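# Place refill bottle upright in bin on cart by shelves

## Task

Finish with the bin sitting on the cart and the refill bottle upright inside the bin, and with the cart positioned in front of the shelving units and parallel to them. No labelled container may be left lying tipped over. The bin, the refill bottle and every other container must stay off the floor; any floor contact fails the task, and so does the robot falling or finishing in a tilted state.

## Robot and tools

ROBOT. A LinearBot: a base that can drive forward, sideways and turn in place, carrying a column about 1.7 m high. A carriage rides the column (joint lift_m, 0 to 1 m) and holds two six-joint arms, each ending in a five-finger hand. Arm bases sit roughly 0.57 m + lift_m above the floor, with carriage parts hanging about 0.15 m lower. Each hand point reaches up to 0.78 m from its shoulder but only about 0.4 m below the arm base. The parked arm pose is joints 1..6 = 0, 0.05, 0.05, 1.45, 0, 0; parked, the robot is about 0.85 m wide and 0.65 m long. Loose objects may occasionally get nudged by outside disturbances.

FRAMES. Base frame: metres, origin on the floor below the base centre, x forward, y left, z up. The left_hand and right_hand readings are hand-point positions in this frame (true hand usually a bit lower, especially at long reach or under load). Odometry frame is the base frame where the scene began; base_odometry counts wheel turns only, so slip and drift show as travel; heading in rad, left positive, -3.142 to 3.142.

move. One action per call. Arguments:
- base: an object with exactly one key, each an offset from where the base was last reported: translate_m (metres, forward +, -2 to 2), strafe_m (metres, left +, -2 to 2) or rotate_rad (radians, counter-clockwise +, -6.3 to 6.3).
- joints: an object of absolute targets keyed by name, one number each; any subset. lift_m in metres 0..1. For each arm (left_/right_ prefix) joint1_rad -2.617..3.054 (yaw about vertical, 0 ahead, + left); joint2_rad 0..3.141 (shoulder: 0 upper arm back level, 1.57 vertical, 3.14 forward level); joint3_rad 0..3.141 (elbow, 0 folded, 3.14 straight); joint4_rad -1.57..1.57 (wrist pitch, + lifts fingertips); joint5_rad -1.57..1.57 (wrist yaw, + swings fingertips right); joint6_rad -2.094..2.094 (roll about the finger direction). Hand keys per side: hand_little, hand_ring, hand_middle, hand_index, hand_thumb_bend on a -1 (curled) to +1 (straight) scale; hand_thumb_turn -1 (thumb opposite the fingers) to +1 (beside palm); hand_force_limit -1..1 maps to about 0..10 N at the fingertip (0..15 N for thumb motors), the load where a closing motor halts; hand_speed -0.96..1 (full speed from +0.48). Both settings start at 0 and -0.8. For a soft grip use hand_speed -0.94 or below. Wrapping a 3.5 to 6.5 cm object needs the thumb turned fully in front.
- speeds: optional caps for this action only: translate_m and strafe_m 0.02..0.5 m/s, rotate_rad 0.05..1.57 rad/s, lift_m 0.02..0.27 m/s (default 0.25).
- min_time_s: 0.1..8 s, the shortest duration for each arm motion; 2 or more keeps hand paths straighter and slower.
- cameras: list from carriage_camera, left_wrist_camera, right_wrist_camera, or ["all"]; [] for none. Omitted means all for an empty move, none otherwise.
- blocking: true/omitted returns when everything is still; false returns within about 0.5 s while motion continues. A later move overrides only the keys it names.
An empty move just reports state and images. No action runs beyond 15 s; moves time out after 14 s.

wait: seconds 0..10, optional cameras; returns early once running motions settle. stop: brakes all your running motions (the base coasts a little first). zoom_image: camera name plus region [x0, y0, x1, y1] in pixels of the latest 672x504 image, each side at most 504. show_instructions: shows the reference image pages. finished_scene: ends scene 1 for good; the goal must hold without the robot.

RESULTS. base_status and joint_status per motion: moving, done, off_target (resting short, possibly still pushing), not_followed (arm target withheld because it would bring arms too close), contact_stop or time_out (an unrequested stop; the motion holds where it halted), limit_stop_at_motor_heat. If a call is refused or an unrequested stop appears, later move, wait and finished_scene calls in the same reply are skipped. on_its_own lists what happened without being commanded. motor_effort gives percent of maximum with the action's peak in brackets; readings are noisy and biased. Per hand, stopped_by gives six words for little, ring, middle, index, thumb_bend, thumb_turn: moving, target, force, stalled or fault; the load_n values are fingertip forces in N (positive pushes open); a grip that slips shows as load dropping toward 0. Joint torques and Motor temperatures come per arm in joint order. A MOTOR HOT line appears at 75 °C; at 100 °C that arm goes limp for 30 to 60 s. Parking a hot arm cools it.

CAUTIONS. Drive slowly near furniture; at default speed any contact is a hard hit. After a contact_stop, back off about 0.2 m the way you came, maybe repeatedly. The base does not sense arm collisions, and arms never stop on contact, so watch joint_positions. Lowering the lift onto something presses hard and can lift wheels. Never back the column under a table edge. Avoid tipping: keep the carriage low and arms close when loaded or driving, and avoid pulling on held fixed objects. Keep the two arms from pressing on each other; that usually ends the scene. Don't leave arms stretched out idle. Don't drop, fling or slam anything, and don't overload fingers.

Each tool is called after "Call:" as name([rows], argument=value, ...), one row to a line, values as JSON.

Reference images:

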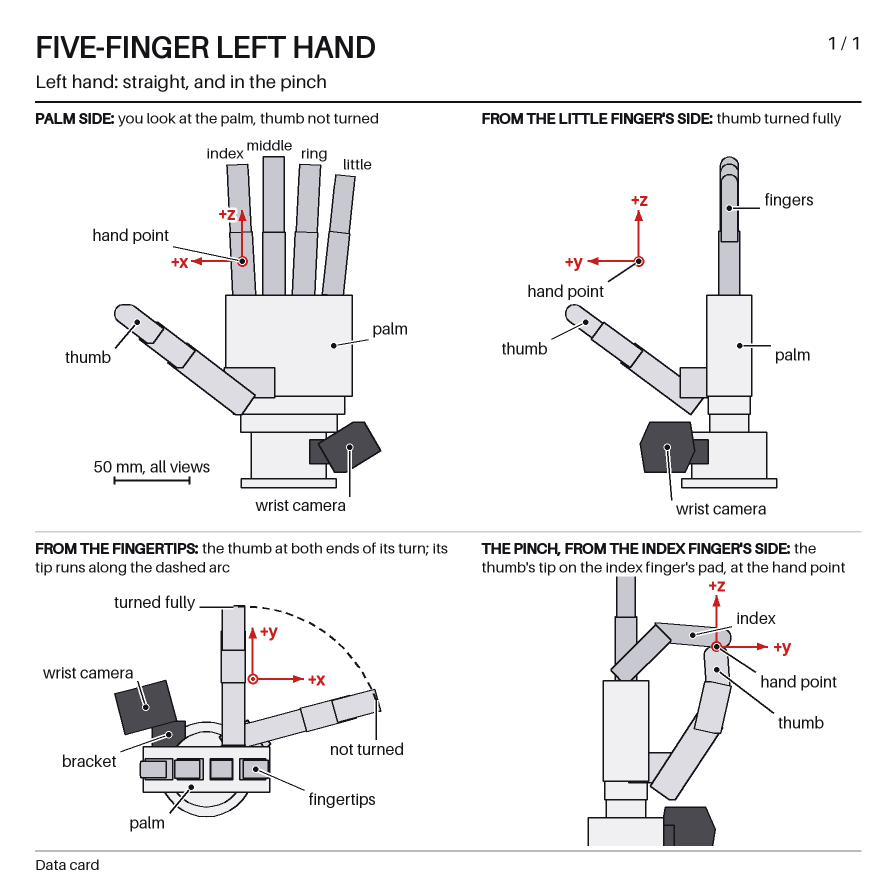

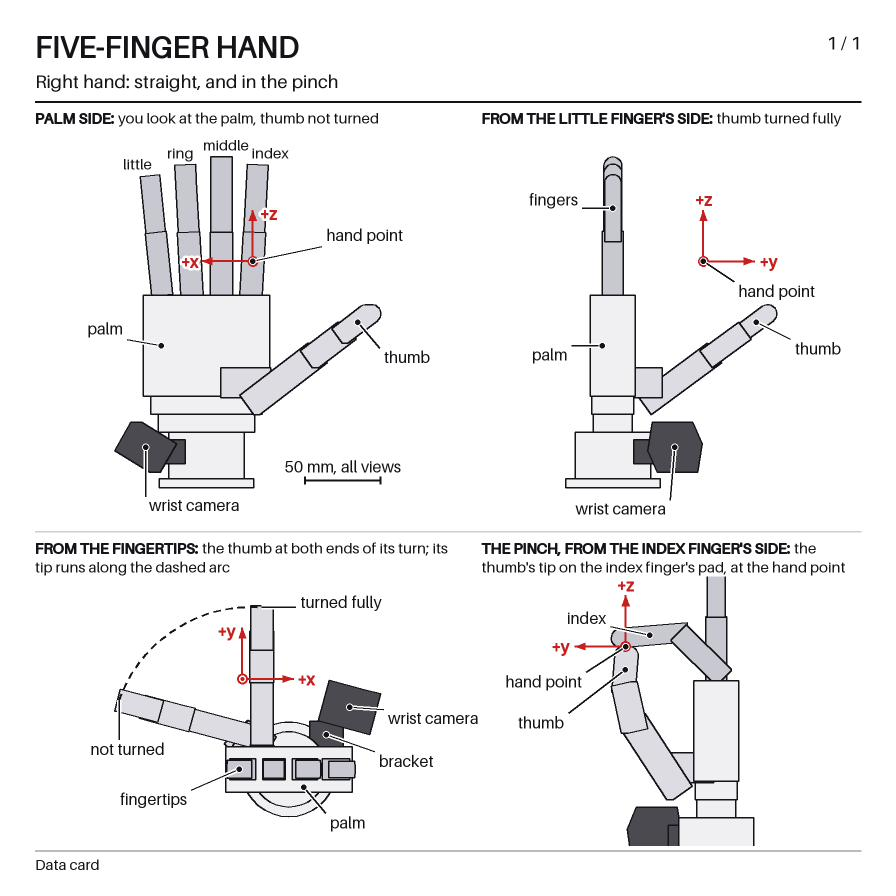

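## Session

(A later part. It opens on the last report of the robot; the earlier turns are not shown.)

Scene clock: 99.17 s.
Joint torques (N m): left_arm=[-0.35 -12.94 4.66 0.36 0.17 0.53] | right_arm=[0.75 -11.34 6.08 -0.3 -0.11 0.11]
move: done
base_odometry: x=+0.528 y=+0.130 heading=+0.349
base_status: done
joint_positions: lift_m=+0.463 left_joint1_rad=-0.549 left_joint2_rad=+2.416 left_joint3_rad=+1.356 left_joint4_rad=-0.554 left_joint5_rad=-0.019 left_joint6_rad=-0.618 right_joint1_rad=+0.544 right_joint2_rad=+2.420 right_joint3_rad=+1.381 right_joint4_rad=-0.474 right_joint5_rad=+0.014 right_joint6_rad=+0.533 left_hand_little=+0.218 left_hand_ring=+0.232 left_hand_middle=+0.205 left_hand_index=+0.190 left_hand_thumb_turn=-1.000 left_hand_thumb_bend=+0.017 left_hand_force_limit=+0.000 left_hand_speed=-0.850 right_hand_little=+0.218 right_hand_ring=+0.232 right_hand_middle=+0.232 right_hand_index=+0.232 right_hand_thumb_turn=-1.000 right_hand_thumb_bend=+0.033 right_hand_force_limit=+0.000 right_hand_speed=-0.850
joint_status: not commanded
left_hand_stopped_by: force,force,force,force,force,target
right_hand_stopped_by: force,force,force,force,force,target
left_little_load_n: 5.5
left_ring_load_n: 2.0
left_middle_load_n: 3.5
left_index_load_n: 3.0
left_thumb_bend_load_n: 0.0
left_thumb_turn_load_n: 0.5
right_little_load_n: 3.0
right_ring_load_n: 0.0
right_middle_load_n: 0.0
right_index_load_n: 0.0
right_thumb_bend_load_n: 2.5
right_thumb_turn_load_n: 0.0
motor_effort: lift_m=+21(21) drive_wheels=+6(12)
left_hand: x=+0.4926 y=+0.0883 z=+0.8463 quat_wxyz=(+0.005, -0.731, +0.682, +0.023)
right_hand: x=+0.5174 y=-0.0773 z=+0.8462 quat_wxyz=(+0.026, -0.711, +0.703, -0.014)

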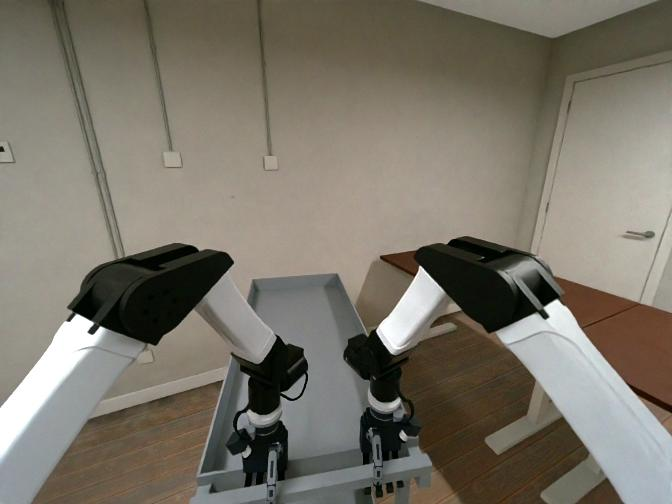

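Call:
move(base={"strafe_m": 0.12}, speeds={"strafe_m": 0.1}, cameras=[])

Call:
move(base={"translate_m": -0.6}, speeds={"translate_m": 0.12}, cameras=["carriage_camera"])

Scene clock: 101.53 s.
Joint torques (N m): left_arm=[-0.4 -12.86 4.89 0.08 0.11 -0.09] | right_arm=[0.17 -11.29 5.94 0.12 -0.09 0.02]
move: done
base_odometry: x=+0.487 y=+0.243 heading=+0.348
base_status: done
joint_positions: lift_m=+0.463 left_joint1_rad=-0.547 left_joint2_rad=+2.416 left_joint3_rad=+1.356 left_joint4_rad=-0.513 left_joint5_rad=-0.018 left_joint6_rad=-0.555 right_joint1_rad=+0.550 right_joint2_rad=+2.420 right_joint3_rad=+1.381 right_joint4_rad=-0.522 right_joint5_rad=+0.011 right_joint6_rad=+0.543 left_hand_little=+0.218 left_hand_ring=+0.232 left_hand_middle=+0.204 left_hand_index=+0.190 left_hand_thumb_turn=-1.000 left_hand_thumb_bend=+0.017 left_hand_force_limit=+0.000 left_hand_speed=-0.850 right_hand_little=+0.218 right_hand_ring=+0.232 right_hand_middle=+0.232 right_hand_index=+0.232 right_hand_thumb_turn=-1.000 right_hand_thumb_bend=+0.032 right_hand_force_limit=+0.000 right_hand_speed=-0.850
joint_status: not commanded
left_hand_stopped_by: force,force,force,force,force,target
right_hand_stopped_by: force,force,force,force,force,target
left_little_load_n: 1.5
left_ring_load_n: 0.0
left_middle_load_n: 0.0
left_index_load_n: 0.0
left_thumb_bend_load_n: 0.0
left_thumb_turn_load_n: 0.0
right_little_load_n: 0.5
right_ring_load_n: 0.0
right_middle_load_n: 0.0
right_index_load_n: 0.0
right_thumb_bend_load_n: 0.0
right_thumb_turn_load_n: 0.0
motor_effort: lift_m=+21(21) drive_wheels=-9(16)
left_hand: x=+0.5001 y=+0.0865 z=+0.8449 quat_wxyz=(+0.008, -0.710, +0.704, +0.003)
right_hand: x=+0.5052 y=-0.0813 z=+0.8477 quat_wxyz=(+0.004, -0.709, +0.705, -0.006)

Scene clock: 107.40 s.
Joint torques (N m): left_arm=[-0.55 -13.07 4.62 0.07 0.11 -0.09] | right_arm=[-0.54 -11.22 5.75 0.25 -0.01 -0.25]
Motor temperatures (°C): left_arm=[32 53 45 41 36 33] | right_arm=[28 55 44 41 30 30]
move: done
base_odometry: x=-0.077 y=+0.039 heading=+0.348
base_status: done
joint_positions: lift_m=+0.463 left_joint1_rad=-0.547 left_joint2_rad=+2.416 left_joint3_rad=+1.357 left_joint4_rad=-0.510 left_joint5_rad=-0.011 left_joint6_rad=-0.552 right_joint1_rad=+0.557 right_joint2_rad=+2.420 right_joint3_rad=+1.383 right_joint4_rad=-0.536 right_joint5_rad=+0.004 right_joint6_rad=+0.570 left_hand_little=+0.218 left_hand_ring=+0.232 left_hand_middle=+0.204 left_hand_index=+0.190 left_hand_thumb_turn=-1.000 left_hand_thumb_bend=+0.017 left_hand_force_limit=+0.000 left_hand_speed=-0.850 right_hand_little=+0.218 right_hand_ring=+0.232 right_hand_middle=+0.232 right_hand_index=+0.233 right_hand_thumb_turn=-1.000 right_hand_thumb_bend=+0.033 right_hand_force_limit=+0.000 right_hand_speed=-0.850
joint_status: not commanded
left_hand_stopped_by: force,force,force,force,force,target
right_hand_stopped_by: force,force,force,force,force,target
left_little_load_n: 1.5
left_ring_load_n: 0.0
left_middle_load_n: 0.0
left_index_load_n: 0.5
left_thumb_bend_load_n: 0.0
left_thumb_turn_load_n: 0.0
right_little_load_n: 1.5
right_ring_load_n: 1.0
right_middle_load_n: 1.0
right_index_load_n: 2.5
right_thumb_bend_load_n: 2.5
right_thumb_turn_load_n: 0.5
motor_effort: lift_m=+21(21) drive_wheels=-1(14)
left_hand: x=+0.5006 y=+0.0848 z=+0.8453 quat_wxyz=(+0.006, -0.709, +0.705, +0.000)
right_hand: x=+0.5010 y=-0.0780 z=+0.8489 quat_wxyz=(-0.001, -0.702, +0.712, -0.002)

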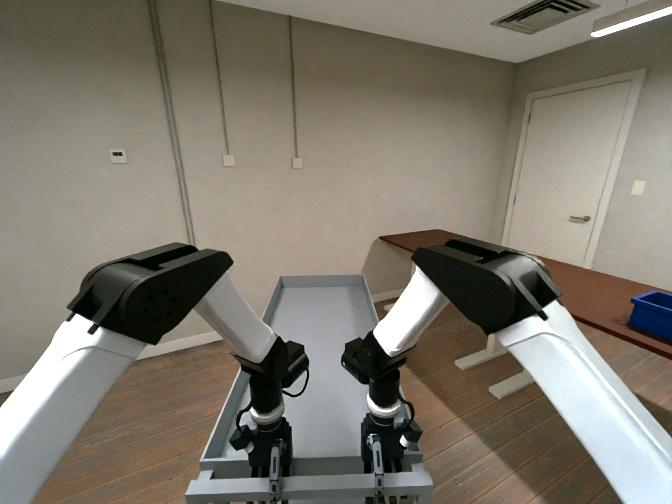

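Call:
move(base={"translate_m": -0.55}, speeds={"translate_m": 0.15}, cameras=["carriage_camera"])

Scene clock: 112.23 s.
Joint torques (N m): left_arm=[-0.49 -13.03 4.7 0.11 0.08 -0.11] | right_arm=[0.36 -11.18 6.3 0.32 -0.19 0.01]
Motor temperatures (°C): left_arm=[32 54 45 41 36 33] | right_arm=[28 56 43 41 30 30]
move: done
base_odometry: x=-0.594 y=-0.148 heading=+0.348
base_status: done
joint_positions: lift_m=+0.463 left_joint1_rad=-0.549 left_joint2_rad=+2.416 left_joint3_rad=+1.357 left_joint4_rad=-0.515 left_joint5_rad=-0.007 left_joint6_rad=-0.552 right_joint1_rad=+0.547 right_joint2_rad=+2.420 right_joint3_rad=+1.378 right_joint4_rad=-0.549 right_joint5_rad=+0.025 right_joint6_rad=+0.543 left_hand_little=+0.218 left_hand_ring=+0.232 left_hand_middle=+0.204 left_hand_index=+0.190 left_hand_thumb_turn=-1.000 left_hand_thumb_bend=+0.017 left_hand_force_limit=+0.000 left_hand_speed=-0.850 right_hand_little=+0.218 right_hand_ring=+0.232 right_hand_middle=+0.232 right_hand_index=+0.232 right_hand_thumb_turn=-1.000 right_hand_thumb_bend=+0.033 right_hand_force_limit=+0.000 right_hand_speed=-0.850
joint_status: not commanded
left_hand_stopped_by: force,force,force,force,force,target
right_hand_stopped_by: force,force,force,force,force,target
left_little_load_n: 0.5
left_ring_load_n: 0.0
left_middle_load_n: 0.0
left_index_load_n: 1.0
left_thumb_bend_load_n: 0.5
left_thumb_turn_load_n: 0.5
right_little_load_n: 4.5
right_ring_load_n: 1.5
right_middle_load_n: 0.0
right_index_load_n: 0.5
right_thumb_bend_load_n: 1.5
right_thumb_turn_load_n: 0.5
motor_effort: lift_m=+21(21) drive_wheels=-3(14)
left_hand: x=+0.4986 y=+0.0842 z=+0.8458 quat_wxyz=(+0.003, -0.708, +0.706, +0.002)
right_hand: x=+0.4996 y=-0.0890 z=+0.8475 quat_wxyz=(-0.013, -0.708, +0.706, -0.010)

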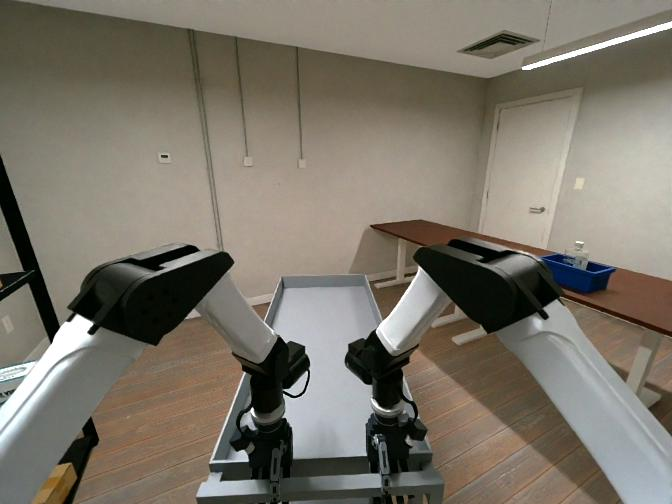

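Call:
move(base={"strafe_m": -0.08}, speeds={"strafe_m": 0.08}, cameras=[])

Call:
move(base={"rotate_rad": 0.12}, speeds={"rotate_rad": 0.2}, cameras=["carriage_camera"])

Call:
move(base={"strafe_m": -0.16}, speeds={"strafe_m": 0.12}, cameras=[])

Call:
move(base={"rotate_rad": 0.12}, speeds={"rotate_rad": 0.2}, cameras=["carriage_camera"])

Scene clock: 114.97 s.
Joint torques (N m): left_arm=[-0.57 -12.98 4.51 0.3 0.19 0.05] | right_arm=[0.14 -11.22 6.3 0.14 0 -0.01]
Motor temperatures (°C): left_arm=[32 54 45 41 36 33] | right_arm=[28 56 43 41 30 30]
move: done
base_odometry: x=-0.567 y=-0.224 heading=+0.348
base_status: done
joint_positions: lift_m=+0.463 left_joint1_rad=-0.547 left_joint2_rad=+2.416 left_joint3_rad=+1.357 left_joint4_rad=-0.544 left_joint5_rad=-0.019 left_joint6_rad=-0.565 right_joint1_rad=+0.550 right_joint2_rad=+2.420 right_joint3_rad=+1.378 right_joint4_rad=-0.527 right_joint5_rad=+0.002 right_joint6_rad=+0.545 left_hand_little=+0.218 left_hand_ring=+0.232 left_hand_middle=+0.204 left_hand_index=+0.190 left_hand_thumb_turn=-1.000 left_hand_thumb_bend=+0.017 left_hand_force_limit=+0.000 left_hand_speed=-0.850 right_hand_little=+0.218 right_hand_ring=+0.232 right_hand_middle=+0.232 right_hand_index=+0.232 right_hand_thumb_turn=-1.000 right_hand_thumb_bend=+0.033 right_hand_force_limit=+0.000 right_hand_speed=-0.850
joint_status: not commanded
left_hand_stopped_by: force,force,force,force,force,target
right_hand_stopped_by: force,force,force,force,force,target
left_little_load_n: 5.0
left_ring_load_n: 1.5
left_middle_load_n: 2.0
left_index_load_n: 1.0
left_thumb_bend_load_n: 0.5
left_thumb_turn_load_n: 0.0
right_little_load_n: 1.5
right_ring_load_n: 0.0
right_middle_load_n: 0.0
right_index_load_n: 0.0
right_thumb_bend_load_n: 1.5
right_thumb_turn_load_n: 0.5
motor_effort: lift_m=+21(21) drive_wheels=-2(7)
left_hand: x=+0.4939 y=+0.0900 z=+0.8462 quat_wxyz=(+0.006, -0.713, +0.701, +0.018)
right_hand: x=+0.5019 y=-0.0813 z=+0.8479 quat_wxyz=(+0.001, -0.709, +0.705, -0.001)

Scene clock: 116.13 s.
Joint torques (N m): left_arm=[-0.53 -13.24 4.62 -0.4 0.18 -0.22] | right_arm=[0.61 -11.3 6.41 0.5 -0.22 -0.39]
Motor temperatures (°C): left_arm=[32 55 44 41 36 33] | right_arm=[28 56 43 41 30 30]
move: done
base_odometry: x=-0.567 y=-0.224 heading=+0.467
base_status: done
joint_positions: lift_m=+0.463 left_joint1_rad=-0.545 left_joint2_rad=+2.416 left_joint3_rad=+1.360 left_joint4_rad=-0.442 left_joint5_rad=-0.021 left_joint6_rad=-0.543 right_joint1_rad=+0.546 right_joint2_rad=+2.422 right_joint3_rad=+1.375 right_joint4_rad=-0.568 right_joint5_rad=+0.026 right_joint6_rad=+0.584 left_hand_little=+0.218 left_hand_ring=+0.232 left_hand_middle=+0.204 left_hand_index=+0.190 left_hand_thumb_turn=-1.000 left_hand_thumb_bend=+0.017 left_hand_force_limit=+0.000 left_hand_speed=-0.850 right_hand_little=+0.218 right_hand_ring=+0.232 right_hand_middle=+0.232 right_hand_index=+0.232 right_hand_thumb_turn=-1.000 right_hand_thumb_bend=+0.032 right_hand_force_limit=+0.000 right_hand_speed=-0.850
joint_status: not commanded
left_hand_stopped_by: force,force,force,force,force,target
right_hand_stopped_by: force,force,force,force,force,target
left_little_load_n: 4.0
left_ring_load_n: 0.5
left_middle_load_n: 0.0
left_index_load_n: 0.5
left_thumb_bend_load_n: 1.0
left_thumb_turn_load_n: 0.0
right_little_load_n: 3.5
right_ring_load_n: 2.5
right_middle_load_n: 0.5
right_index_load_n: 2.0
right_thumb_bend_load_n: 0.0
right_thumb_turn_load_n: 0.0
motor_effort: lift_m=+21(21) drive_wheels=+7(11)
left_hand: x=+0.5183 y=+0.0775 z=+0.8434 quat_wxyz=(+0.019, -0.706, +0.707, -0.033)
right_hand: x=+0.4952 y=-0.0907 z=+0.8471 quat_wxyz=(-0.025, -0.693, +0.720, -0.008)

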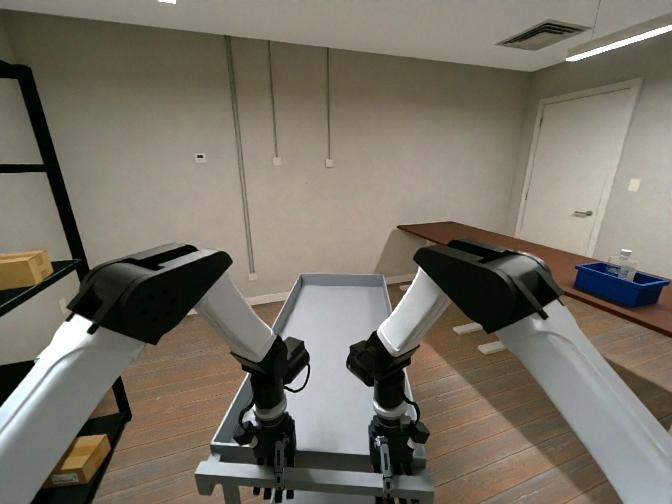

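Scene clock: 118.23 s.
Joint torques (N m): left_arm=[-0.12 -12.94 4.49 0.21 0.05 0.11] | right_arm=[-0.1 -11.38 6.48 0.24 -0.02 -0.07]
Motor temperatures (°C): left_arm=[32 55 44 41 36 33] | right_arm=[28 57 43 41 30 30]
move: done
base_odometry: x=-0.495 y=-0.367 heading=+0.468
base_status: done
joint_positions: lift_m=+0.463 left_joint1_rad=-0.550 left_joint2_rad=+2.416 left_joint3_rad=+1.360 left_joint4_rad=-0.536 left_joint5_rad=-0.005 left_joint6_rad=-0.572 right_joint1_rad=+0.552 right_joint2_rad=+2.422 right_joint3_rad=+1.375 right_joint4_rad=-0.539 right_joint5_rad=+0.003 right_joint6_rad=+0.552 left_hand_little=+0.218 left_hand_ring=+0.232 left_hand_middle=+0.204 left_hand_index=+0.190 left_hand_thumb_turn=-1.000 left_hand_thumb_bend=+0.017 left_hand_force_limit=+0.000 left_hand_speed=-0.850 right_hand_little=+0.218 right_hand_ring=+0.232 right_hand_middle=+0.232 right_hand_index=+0.232 right_hand_thumb_turn=-1.000 right_hand_thumb_bend=+0.032 right_hand_force_limit=+0.000 right_hand_speed=-0.850
joint_status: not commanded
left_hand_stopped_by: force,force,force,force,force,target
right_hand_stopped_by: force,force,force,force,force,target
left_little_load_n: 3.0
left_ring_load_n: 0.5
left_middle_load_n: 1.5
left_index_load_n: 2.0
left_thumb_bend_load_n: 1.5
left_thumb_turn_load_n: 0.5
right_little_load_n: 0.5
right_ring_load_n: 0.0
right_middle_load_n: 0.0
right_index_load_n: 0.0
right_thumb_bend_load_n: 0.0
right_thumb_turn_load_n: 0.0
motor_effort: lift_m=+20(21) drive_wheels=-9(13)
left_hand: x=+0.4948 y=+0.0848 z=+0.8469 quat_wxyz=(+0.000, -0.715, +0.699, +0.011)
right_hand: x=+0.4969 y=-0.0830 z=+0.8471 quat_wxyz=(-0.008, -0.707, +0.707, +0.001)

Scene clock: 119.40 s.
Joint torques (N m): left_arm=[-0.44 -13.16 4.51 -0.37 0.14 -0.3] | right_arm=[0.32 -11.34 6.94 0.58 -0.02 -0.83]
Motor temperatures (°C): left_arm=[32 55 44 41 36 33] | right_arm=[28 57 44 41 30 30]
move: done
base_odometry: x=-0.495 y=-0.367 heading=+0.588
base_status: done
joint_positions: lift_m=+0.463 left_joint1_rad=-0.547 left_joint2_rad=+2.416 left_joint3_rad=+1.360 left_joint4_rad=-0.450 left_joint5_rad=-0.015 left_joint6_rad=-0.531 right_joint1_rad=+0.549 right_joint2_rad=+2.423 right_joint3_rad=+1.368 right_joint4_rad=-0.580 right_joint5_rad=+0.004 right_joint6_rad=+0.627 left_hand_little=+0.218 left_hand_ring=+0.232 left_hand_middle=+0.204 left_hand_index=+0.190 left_hand_thumb_turn=-1.000 left_hand_thumb_bend=+0.017 left_hand_force_limit=+0.000 left_hand_speed=-0.850 right_hand_little=+0.218 right_hand_ring=+0.232 right_hand_middle=+0.232 right_hand_index=+0.233 right_hand_thumb_turn=-1.000 right_hand_thumb_bend=+0.032 right_hand_force_limit=+0.000 right_hand_speed=-0.850
joint_status: not commanded
left_hand_stopped_by: force,force,force,force,force,target
right_hand_stopped_by: force,force,force,force,force,target
left_little_load_n: 4.0
left_ring_load_n: 0.0
left_middle_load_n: 0.0
left_index_load_n: 0.0
left_thumb_bend_load_n: 3.0
left_thumb_turn_load_n: 0.0
right_little_load_n: 4.5
right_ring_load_n: 3.5
right_middle_load_n: 1.0
right_index_load_n: 3.0
right_thumb_bend_load_n: 0.0
right_thumb_turn_load_n: 0.0
motor_effort: lift_m=+20(21) drive_wheels=+4(11)
left_hand: x=+0.5152 y=+0.0778 z=+0.8438 quat_wxyz=(+0.015, -0.701, +0.712, -0.030)
right_hand: x=+0.4884 y=-0.0869 z=+0.8475 quat_wxyz=(-0.032, -0.678, +0.734, +0.005)

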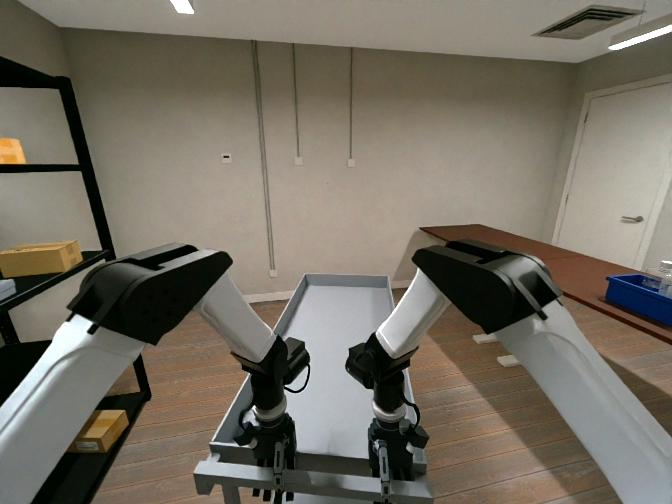

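Call:
move(base={"strafe_m": -0.17}, speeds={"strafe_m": 0.12}, cameras=[])

Call:
move(base={"rotate_rad": 0.12}, speeds={"rotate_rad": 0.2}, cameras=["carriage_camera"])

Call:
move(base={"strafe_m": -0.17}, speeds={"strafe_m": 0.12}, cameras=[])

Call:
move(base={"rotate_rad": 0.077}, speeds={"rotate_rad": 0.2}, cameras=["carriage_camera"])

Call:
move(base={"translate_m": -0.15}, speeds={"translate_m": 0.12}, cameras=["all"])

Scene clock: 122.07 s.
Joint torques (N m): left_arm=[0.05 -13.07 4.41 0.23 0 -0.01] | right_arm=[0.02 -11.47 6.6 0.28 0 -0.1]
Motor temperatures (°C): left_arm=[32 56 44 41 36 33] | right_arm=[28 58 44 41 30 30]
move: done
base_odometry: x=-0.400 y=-0.508 heading=+0.588
base_status: done
joint_positions: lift_m=+0.463 left_joint1_rad=-0.553 left_joint2_rad=+2.416 left_joint3_rad=+1.360 left_joint4_rad=-0.530 left_joint5_rad=-0.004 left_joint6_rad=-0.564 right_joint1_rad=+0.551 right_joint2_rad=+2.423 right_joint3_rad=+1.373 right_joint4_rad=-0.545 right_joint5_rad=+0.002 right_joint6_rad=+0.554 left_hand_little=+0.218 left_hand_ring=+0.232 left_hand_middle=+0.204 left_hand_index=+0.190 left_hand_thumb_turn=-1.000 left_hand_thumb_bend=+0.017 left_hand_force_limit=+0.000 left_hand_speed=-0.850 right_hand_little=+0.218 right_hand_ring=+0.232 right_hand_middle=+0.232 right_hand_index=+0.232 right_hand_thumb_turn=-1.000 right_hand_thumb_bend=+0.032 right_hand_force_limit=+0.000 right_hand_speed=-0.850
joint_status: not commanded
left_hand_stopped_by: force,force,force,force,force,target
right_hand_stopped_by: force,force,force,force,force,target
left_little_load_n: 2.5
left_ring_load_n: 0.5
left_middle_load_n: 1.5
left_index_load_n: 2.0
left_thumb_bend_load_n: 2.0
left_thumb_turn_load_n: 0.5
right_little_load_n: 0.5
right_ring_load_n: 0.0
right_middle_load_n: 0.0
right_index_load_n: 0.0
right_thumb_bend_load_n: 0.0
right_thumb_turn_load_n: 0.0
motor_effort: lift_m=+21(21) drive_wheels=-5(14)
left_hand: x=+0.4952 y=+0.0837 z=+0.8468 quat_wxyz=(+0.000, -0.711, +0.703, +0.008)
right_hand: x=+0.4951 y=-0.0845 z=+0.8468 quat_wxyz=(-0.012, -0.706, +0.708, +0.002)

Scene clock: 123.23 s.
Joint torques (N m): left_arm=[-0.46 -13.19 4.57 -0.37 0.11 -0.38] | right_arm=[0.31 -11.4 7.05 0.63 0 -0.89]
Motor temperatures (°C): left_arm=[32 56 44 41 36 33] | right_arm=[28 58 44 41 30 30]
move: done
base_odometry: x=-0.400 y=-0.508 heading=+0.708
base_status: done
joint_positions: lift_m=+0.463 left_joint1_rad=-0.548 left_joint2_rad=+2.416 left_joint3_rad=+1.360 left_joint4_rad=-0.445 left_joint5_rad=-0.014 left_joint6_rad=-0.527 right_joint1_rad=+0.549 right_joint2_rad=+2.424 right_joint3_rad=+1.367 right_joint4_rad=-0.587 right_joint5_rad=+0.002 right_joint6_rad=+0.633 left_hand_little=+0.218 left_hand_ring=+0.232 left_hand_middle=+0.204 left_hand_index=+0.190 left_hand_thumb_turn=-1.000 left_hand_thumb_bend=+0.017 left_hand_force_limit=+0.000 left_hand_speed=-0.850 right_hand_little=+0.218 right_hand_ring=+0.232 right_hand_middle=+0.232 right_hand_index=+0.233 right_hand_thumb_turn=-1.000 right_hand_thumb_bend=+0.032 right_hand_force_limit=+0.000 right_hand_speed=-0.850
joint_status: not commanded
left_hand_stopped_by: force,force,force,force,force,target
right_hand_stopped_by: force,force,force,force,force,target
left_little_load_n: 4.0
left_ring_load_n: 0.0
left_middle_load_n: 0.0
left_index_load_n: 0.0
left_thumb_bend_load_n: 3.5
left_thumb_turn_load_n: 0.0
right_little_load_n: 5.0
right_ring_load_n: 3.5
right_middle_load_n: 0.0
right_index_load_n: 3.0
right_thumb_bend_load_n: 0.0
right_thumb_turn_load_n: 0.0
motor_effort: lift_m=+20(21) drive_wheels=+3(11)
left_hand: x=+0.5159 y=+0.0769 z=+0.8438 quat_wxyz=(+0.015, -0.700, +0.714, -0.032)
right_hand: x=+0.4862 y=-0.0876 z=+0.8474 quat_wxyz=(-0.036, -0.676, +0.736, +0.006)

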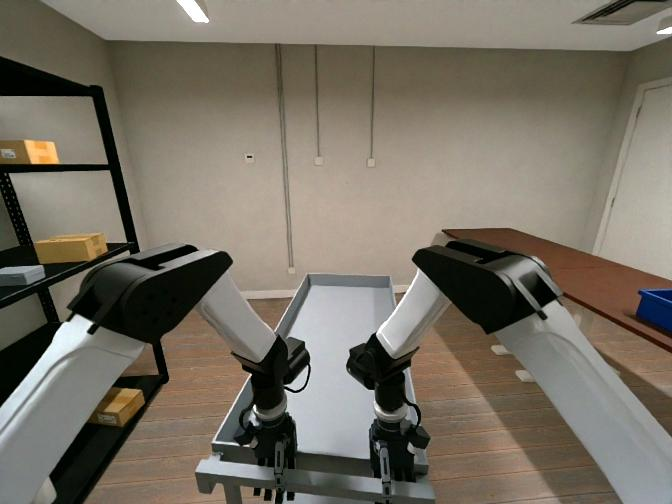

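Scene clock: 125.43 s.
Joint torques (N m): left_arm=[-0.03 -12.94 4.51 0.18 0 -0.04] | right_arm=[0.27 -11.62 6.58 0.3 -0.02 -0.13]
Motor temperatures (°C): left_arm=[32 56 44 41 36 33] | right_arm=[28 59 44 41 30 30]
move: done
base_odometry: x=-0.290 y=-0.637 heading=+0.709
base_status: done
joint_positions: lift_m=+0.463 left_joint1_rad=-0.552 left_joint2_rad=+2.416 left_joint3_rad=+1.360 left_joint4_rad=-0.526 left_joint5_rad=-0.005 left_joint6_rad=-0.556 right_joint1_rad=+0.549 right_joint2_rad=+2.424 right_joint3_rad=+1.373 right_joint4_rad=-0.548 right_joint5_rad=+0.003 right_joint6_rad=+0.558 left_hand_little=+0.218 left_hand_ring=+0.232 left_hand_middle=+0.204 left_hand_index=+0.190 left_hand_thumb_turn=-1.000 left_hand_thumb_bend=+0.017 left_hand_force_limit=+0.000 left_hand_speed=-0.850 right_hand_little=+0.218 right_hand_ring=+0.232 right_hand_middle=+0.232 right_hand_index=+0.232 right_hand_thumb_turn=-1.000 right_hand_thumb_bend=+0.032 right_hand_force_limit=+0.000 right_hand_speed=-0.850
joint_status: not commanded
left_hand_stopped_by: force,force,force,force,force,target
right_hand_stopped_by: force,force,force,force,force,target
left_little_load_n: 2.0
left_ring_load_n: 0.5
left_middle_load_n: 0.5
left_index_load_n: 2.0
left_thumb_bend_load_n: 2.0
left_thumb_turn_load_n: 0.0
right_little_load_n: 0.5
right_ring_load_n: 0.0
right_middle_load_n: 0.0
right_index_load_n: 0.0
right_thumb_bend_load_n: 0.0
right_thumb_turn_load_n: 0.0
motor_effort: lift_m=+21(21) drive_wheels=-6(14)
left_hand: x=+0.4964 y=+0.0839 z=+0.8466 quat_wxyz=(+0.001, -0.708, +0.706, +0.006)
right_hand: x=+0.4950 y=-0.0854 z=+0.8466 quat_wxyz=(-0.014, -0.704, +0.710, +0.002)

Scene clock: 126.37 s.
Joint torques (N m): left_arm=[-0.58 -13.15 4.51 -0.13 0.12 -0.28] | right_arm=[-0.09 -11.45 6.64 0.53 0.01 -0.56]
Motor temperatures (°C): left_arm=[32 56 44 41 36 33] | right_arm=[28 59 44 41 30 30]
move: done
base_odometry: x=-0.290 y=-0.637 heading=+0.785
base_status: done
joint_positions: lift_m=+0.463 left_joint1_rad=-0.546 left_joint2_rad=+2.416 left_joint3_rad=+1.360 left_joint4_rad=-0.482 left_joint5_rad=-0.013 left_joint6_rad=-0.536 right_joint1_rad=+0.552 right_joint2_rad=+2.424 right_joint3_rad=+1.372 right_joint4_rad=-0.575 right_joint5_rad=+0.000 right_joint6_rad=+0.600 left_hand_little=+0.218 left_hand_ring=+0.232 left_hand_middle=+0.204 left_hand_index=+0.190 left_hand_thumb_turn=-1.000 left_hand_thumb_bend=+0.017 left_hand_force_limit=+0.000 left_hand_speed=-0.850 right_hand_little=+0.218 right_hand_ring=+0.232 right_hand_middle=+0.232 right_hand_index=+0.233 right_hand_thumb_turn=-1.000 right_hand_thumb_bend=+0.032 right_hand_force_limit=+0.000 right_hand_speed=-0.850
joint_status: not commanded
left_hand_stopped_by: force,force,force,force,force,target
right_hand_stopped_by: force,force,force,force,force,target
left_little_load_n: 4.0
left_ring_load_n: 0.0
left_middle_load_n: 0.5
left_index_load_n: 0.0
left_thumb_bend_load_n: 2.5
left_thumb_turn_load_n: 0.5
right_little_load_n: 2.5
right_ring_load_n: 1.5
right_middle_load_n: 0.5
right_index_load_n: 2.0
right_thumb_bend_load_n: 0.0
right_thumb_turn_load_n: 0.0
motor_effort: lift_m=+21(21) drive_wheels=+3(9)
left_hand: x=+0.5080 y=+0.0819 z=+0.8447 quat_wxyz=(+0.010, -0.704, +0.710, -0.014)
right_hand: x=+0.4886 y=-0.0856 z=+0.8476 quat_wxyz=(-0.028, -0.690, +0.723, +0.006)

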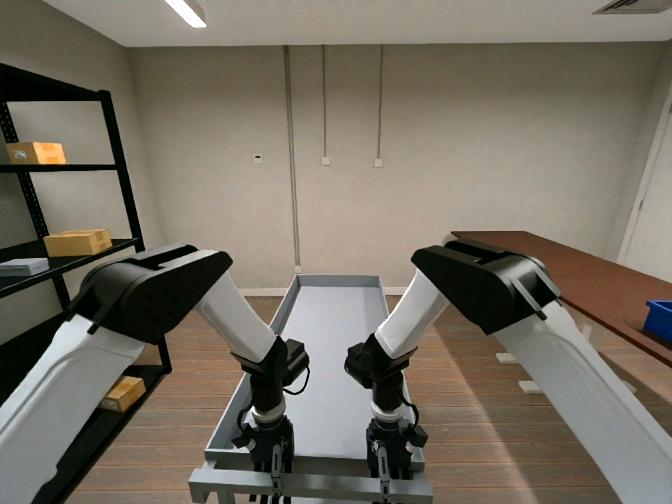

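Scene clock: 128.57 s.
Joint torques (N m): left_arm=[0.31 -13.01 4.34 0.09 0 0.01] | right_arm=[0.06 -11.59 5.91 0.32 -0.05 -0.12]
Motor temperatures (°C): left_arm=[32 57 44 41 36 33] | right_arm=[28 60 44 41 30 30]
move: done
base_odometry: x=-0.396 y=-0.744 heading=+0.785
base_status: done
joint_positions: lift_m=+0.463 left_joint1_rad=-0.556 left_joint2_rad=+2.416 left_joint3_rad=+1.362 left_joint4_rad=-0.515 left_joint5_rad=-0.003 left_joint6_rad=-0.563 right_joint1_rad=+0.551 right_joint2_rad=+2.424 right_joint3_rad=+1.381 right_joint4_rad=-0.549 right_joint5_rad=+0.007 right_joint6_rad=+0.556 left_hand_little=+0.218 left_hand_ring=+0.232 left_hand_middle=+0.204 left_hand_index=+0.190 left_hand_thumb_turn=-1.000 left_hand_thumb_bend=+0.017 left_hand_force_limit=+0.000 left_hand_speed=-0.850 right_hand_little=+0.218 right_hand_ring=+0.232 right_hand_middle=+0.232 right_hand_index=+0.232 right_hand_thumb_turn=-1.000 right_hand_thumb_bend=+0.032 right_hand_force_limit=+0.000 right_hand_speed=-0.850
joint_status: not commanded
left_hand_stopped_by: force,force,force,force,force,target
right_hand_stopped_by: force,force,force,force,force,target
left_little_load_n: 1.0
left_ring_load_n: 0.0
left_middle_load_n: 0.5
left_index_load_n: 2.0
left_thumb_bend_load_n: 3.0
left_thumb_turn_load_n: 0.5
right_little_load_n: 1.5
right_ring_load_n: 0.5
right_middle_load_n: 0.0
right_index_load_n: 0.0
right_thumb_bend_load_n: 0.0
right_thumb_turn_load_n: 0.0
motor_effort: lift_m=+21(21) drive_wheels=-6(12)
left_hand: x=+0.4983 y=+0.0799 z=+0.8466 quat_wxyz=(+0.002, -0.709, +0.705, +0.000)
right_hand: x=+0.4975 y=-0.0842 z=+0.8473 quat_wxyz=(-0.011, -0.705, +0.709, -0.001)
pictures: carriage_camera, left_wrist_camera, right_wrist_camera

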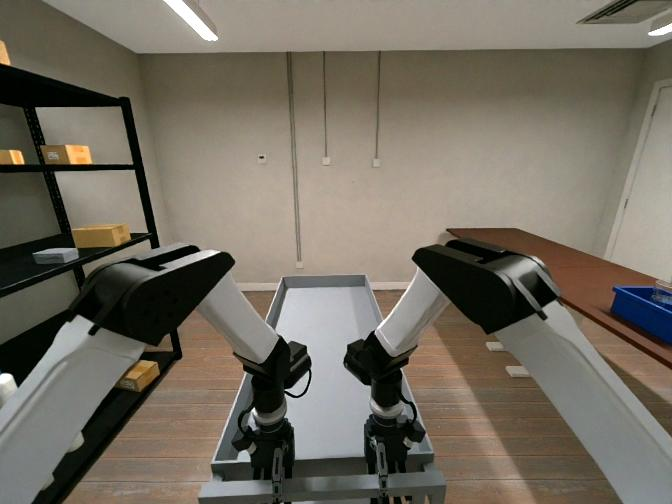

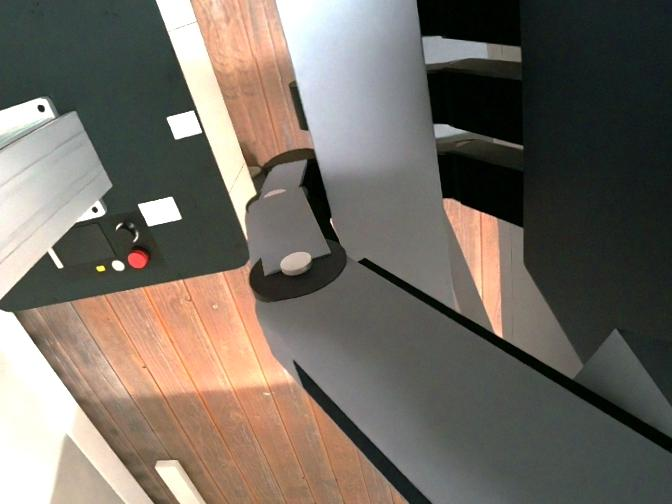

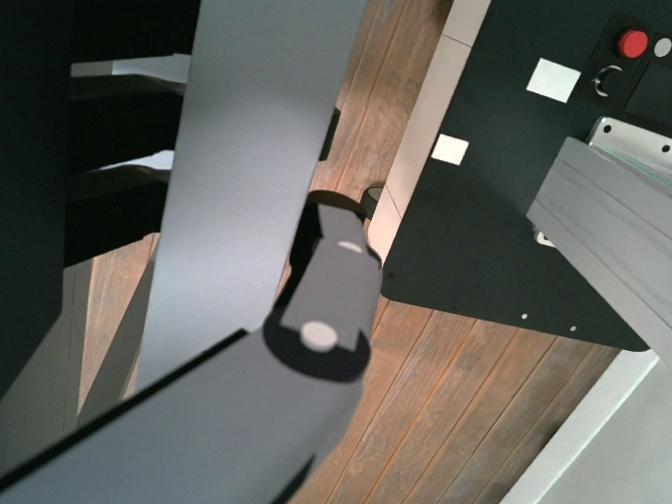

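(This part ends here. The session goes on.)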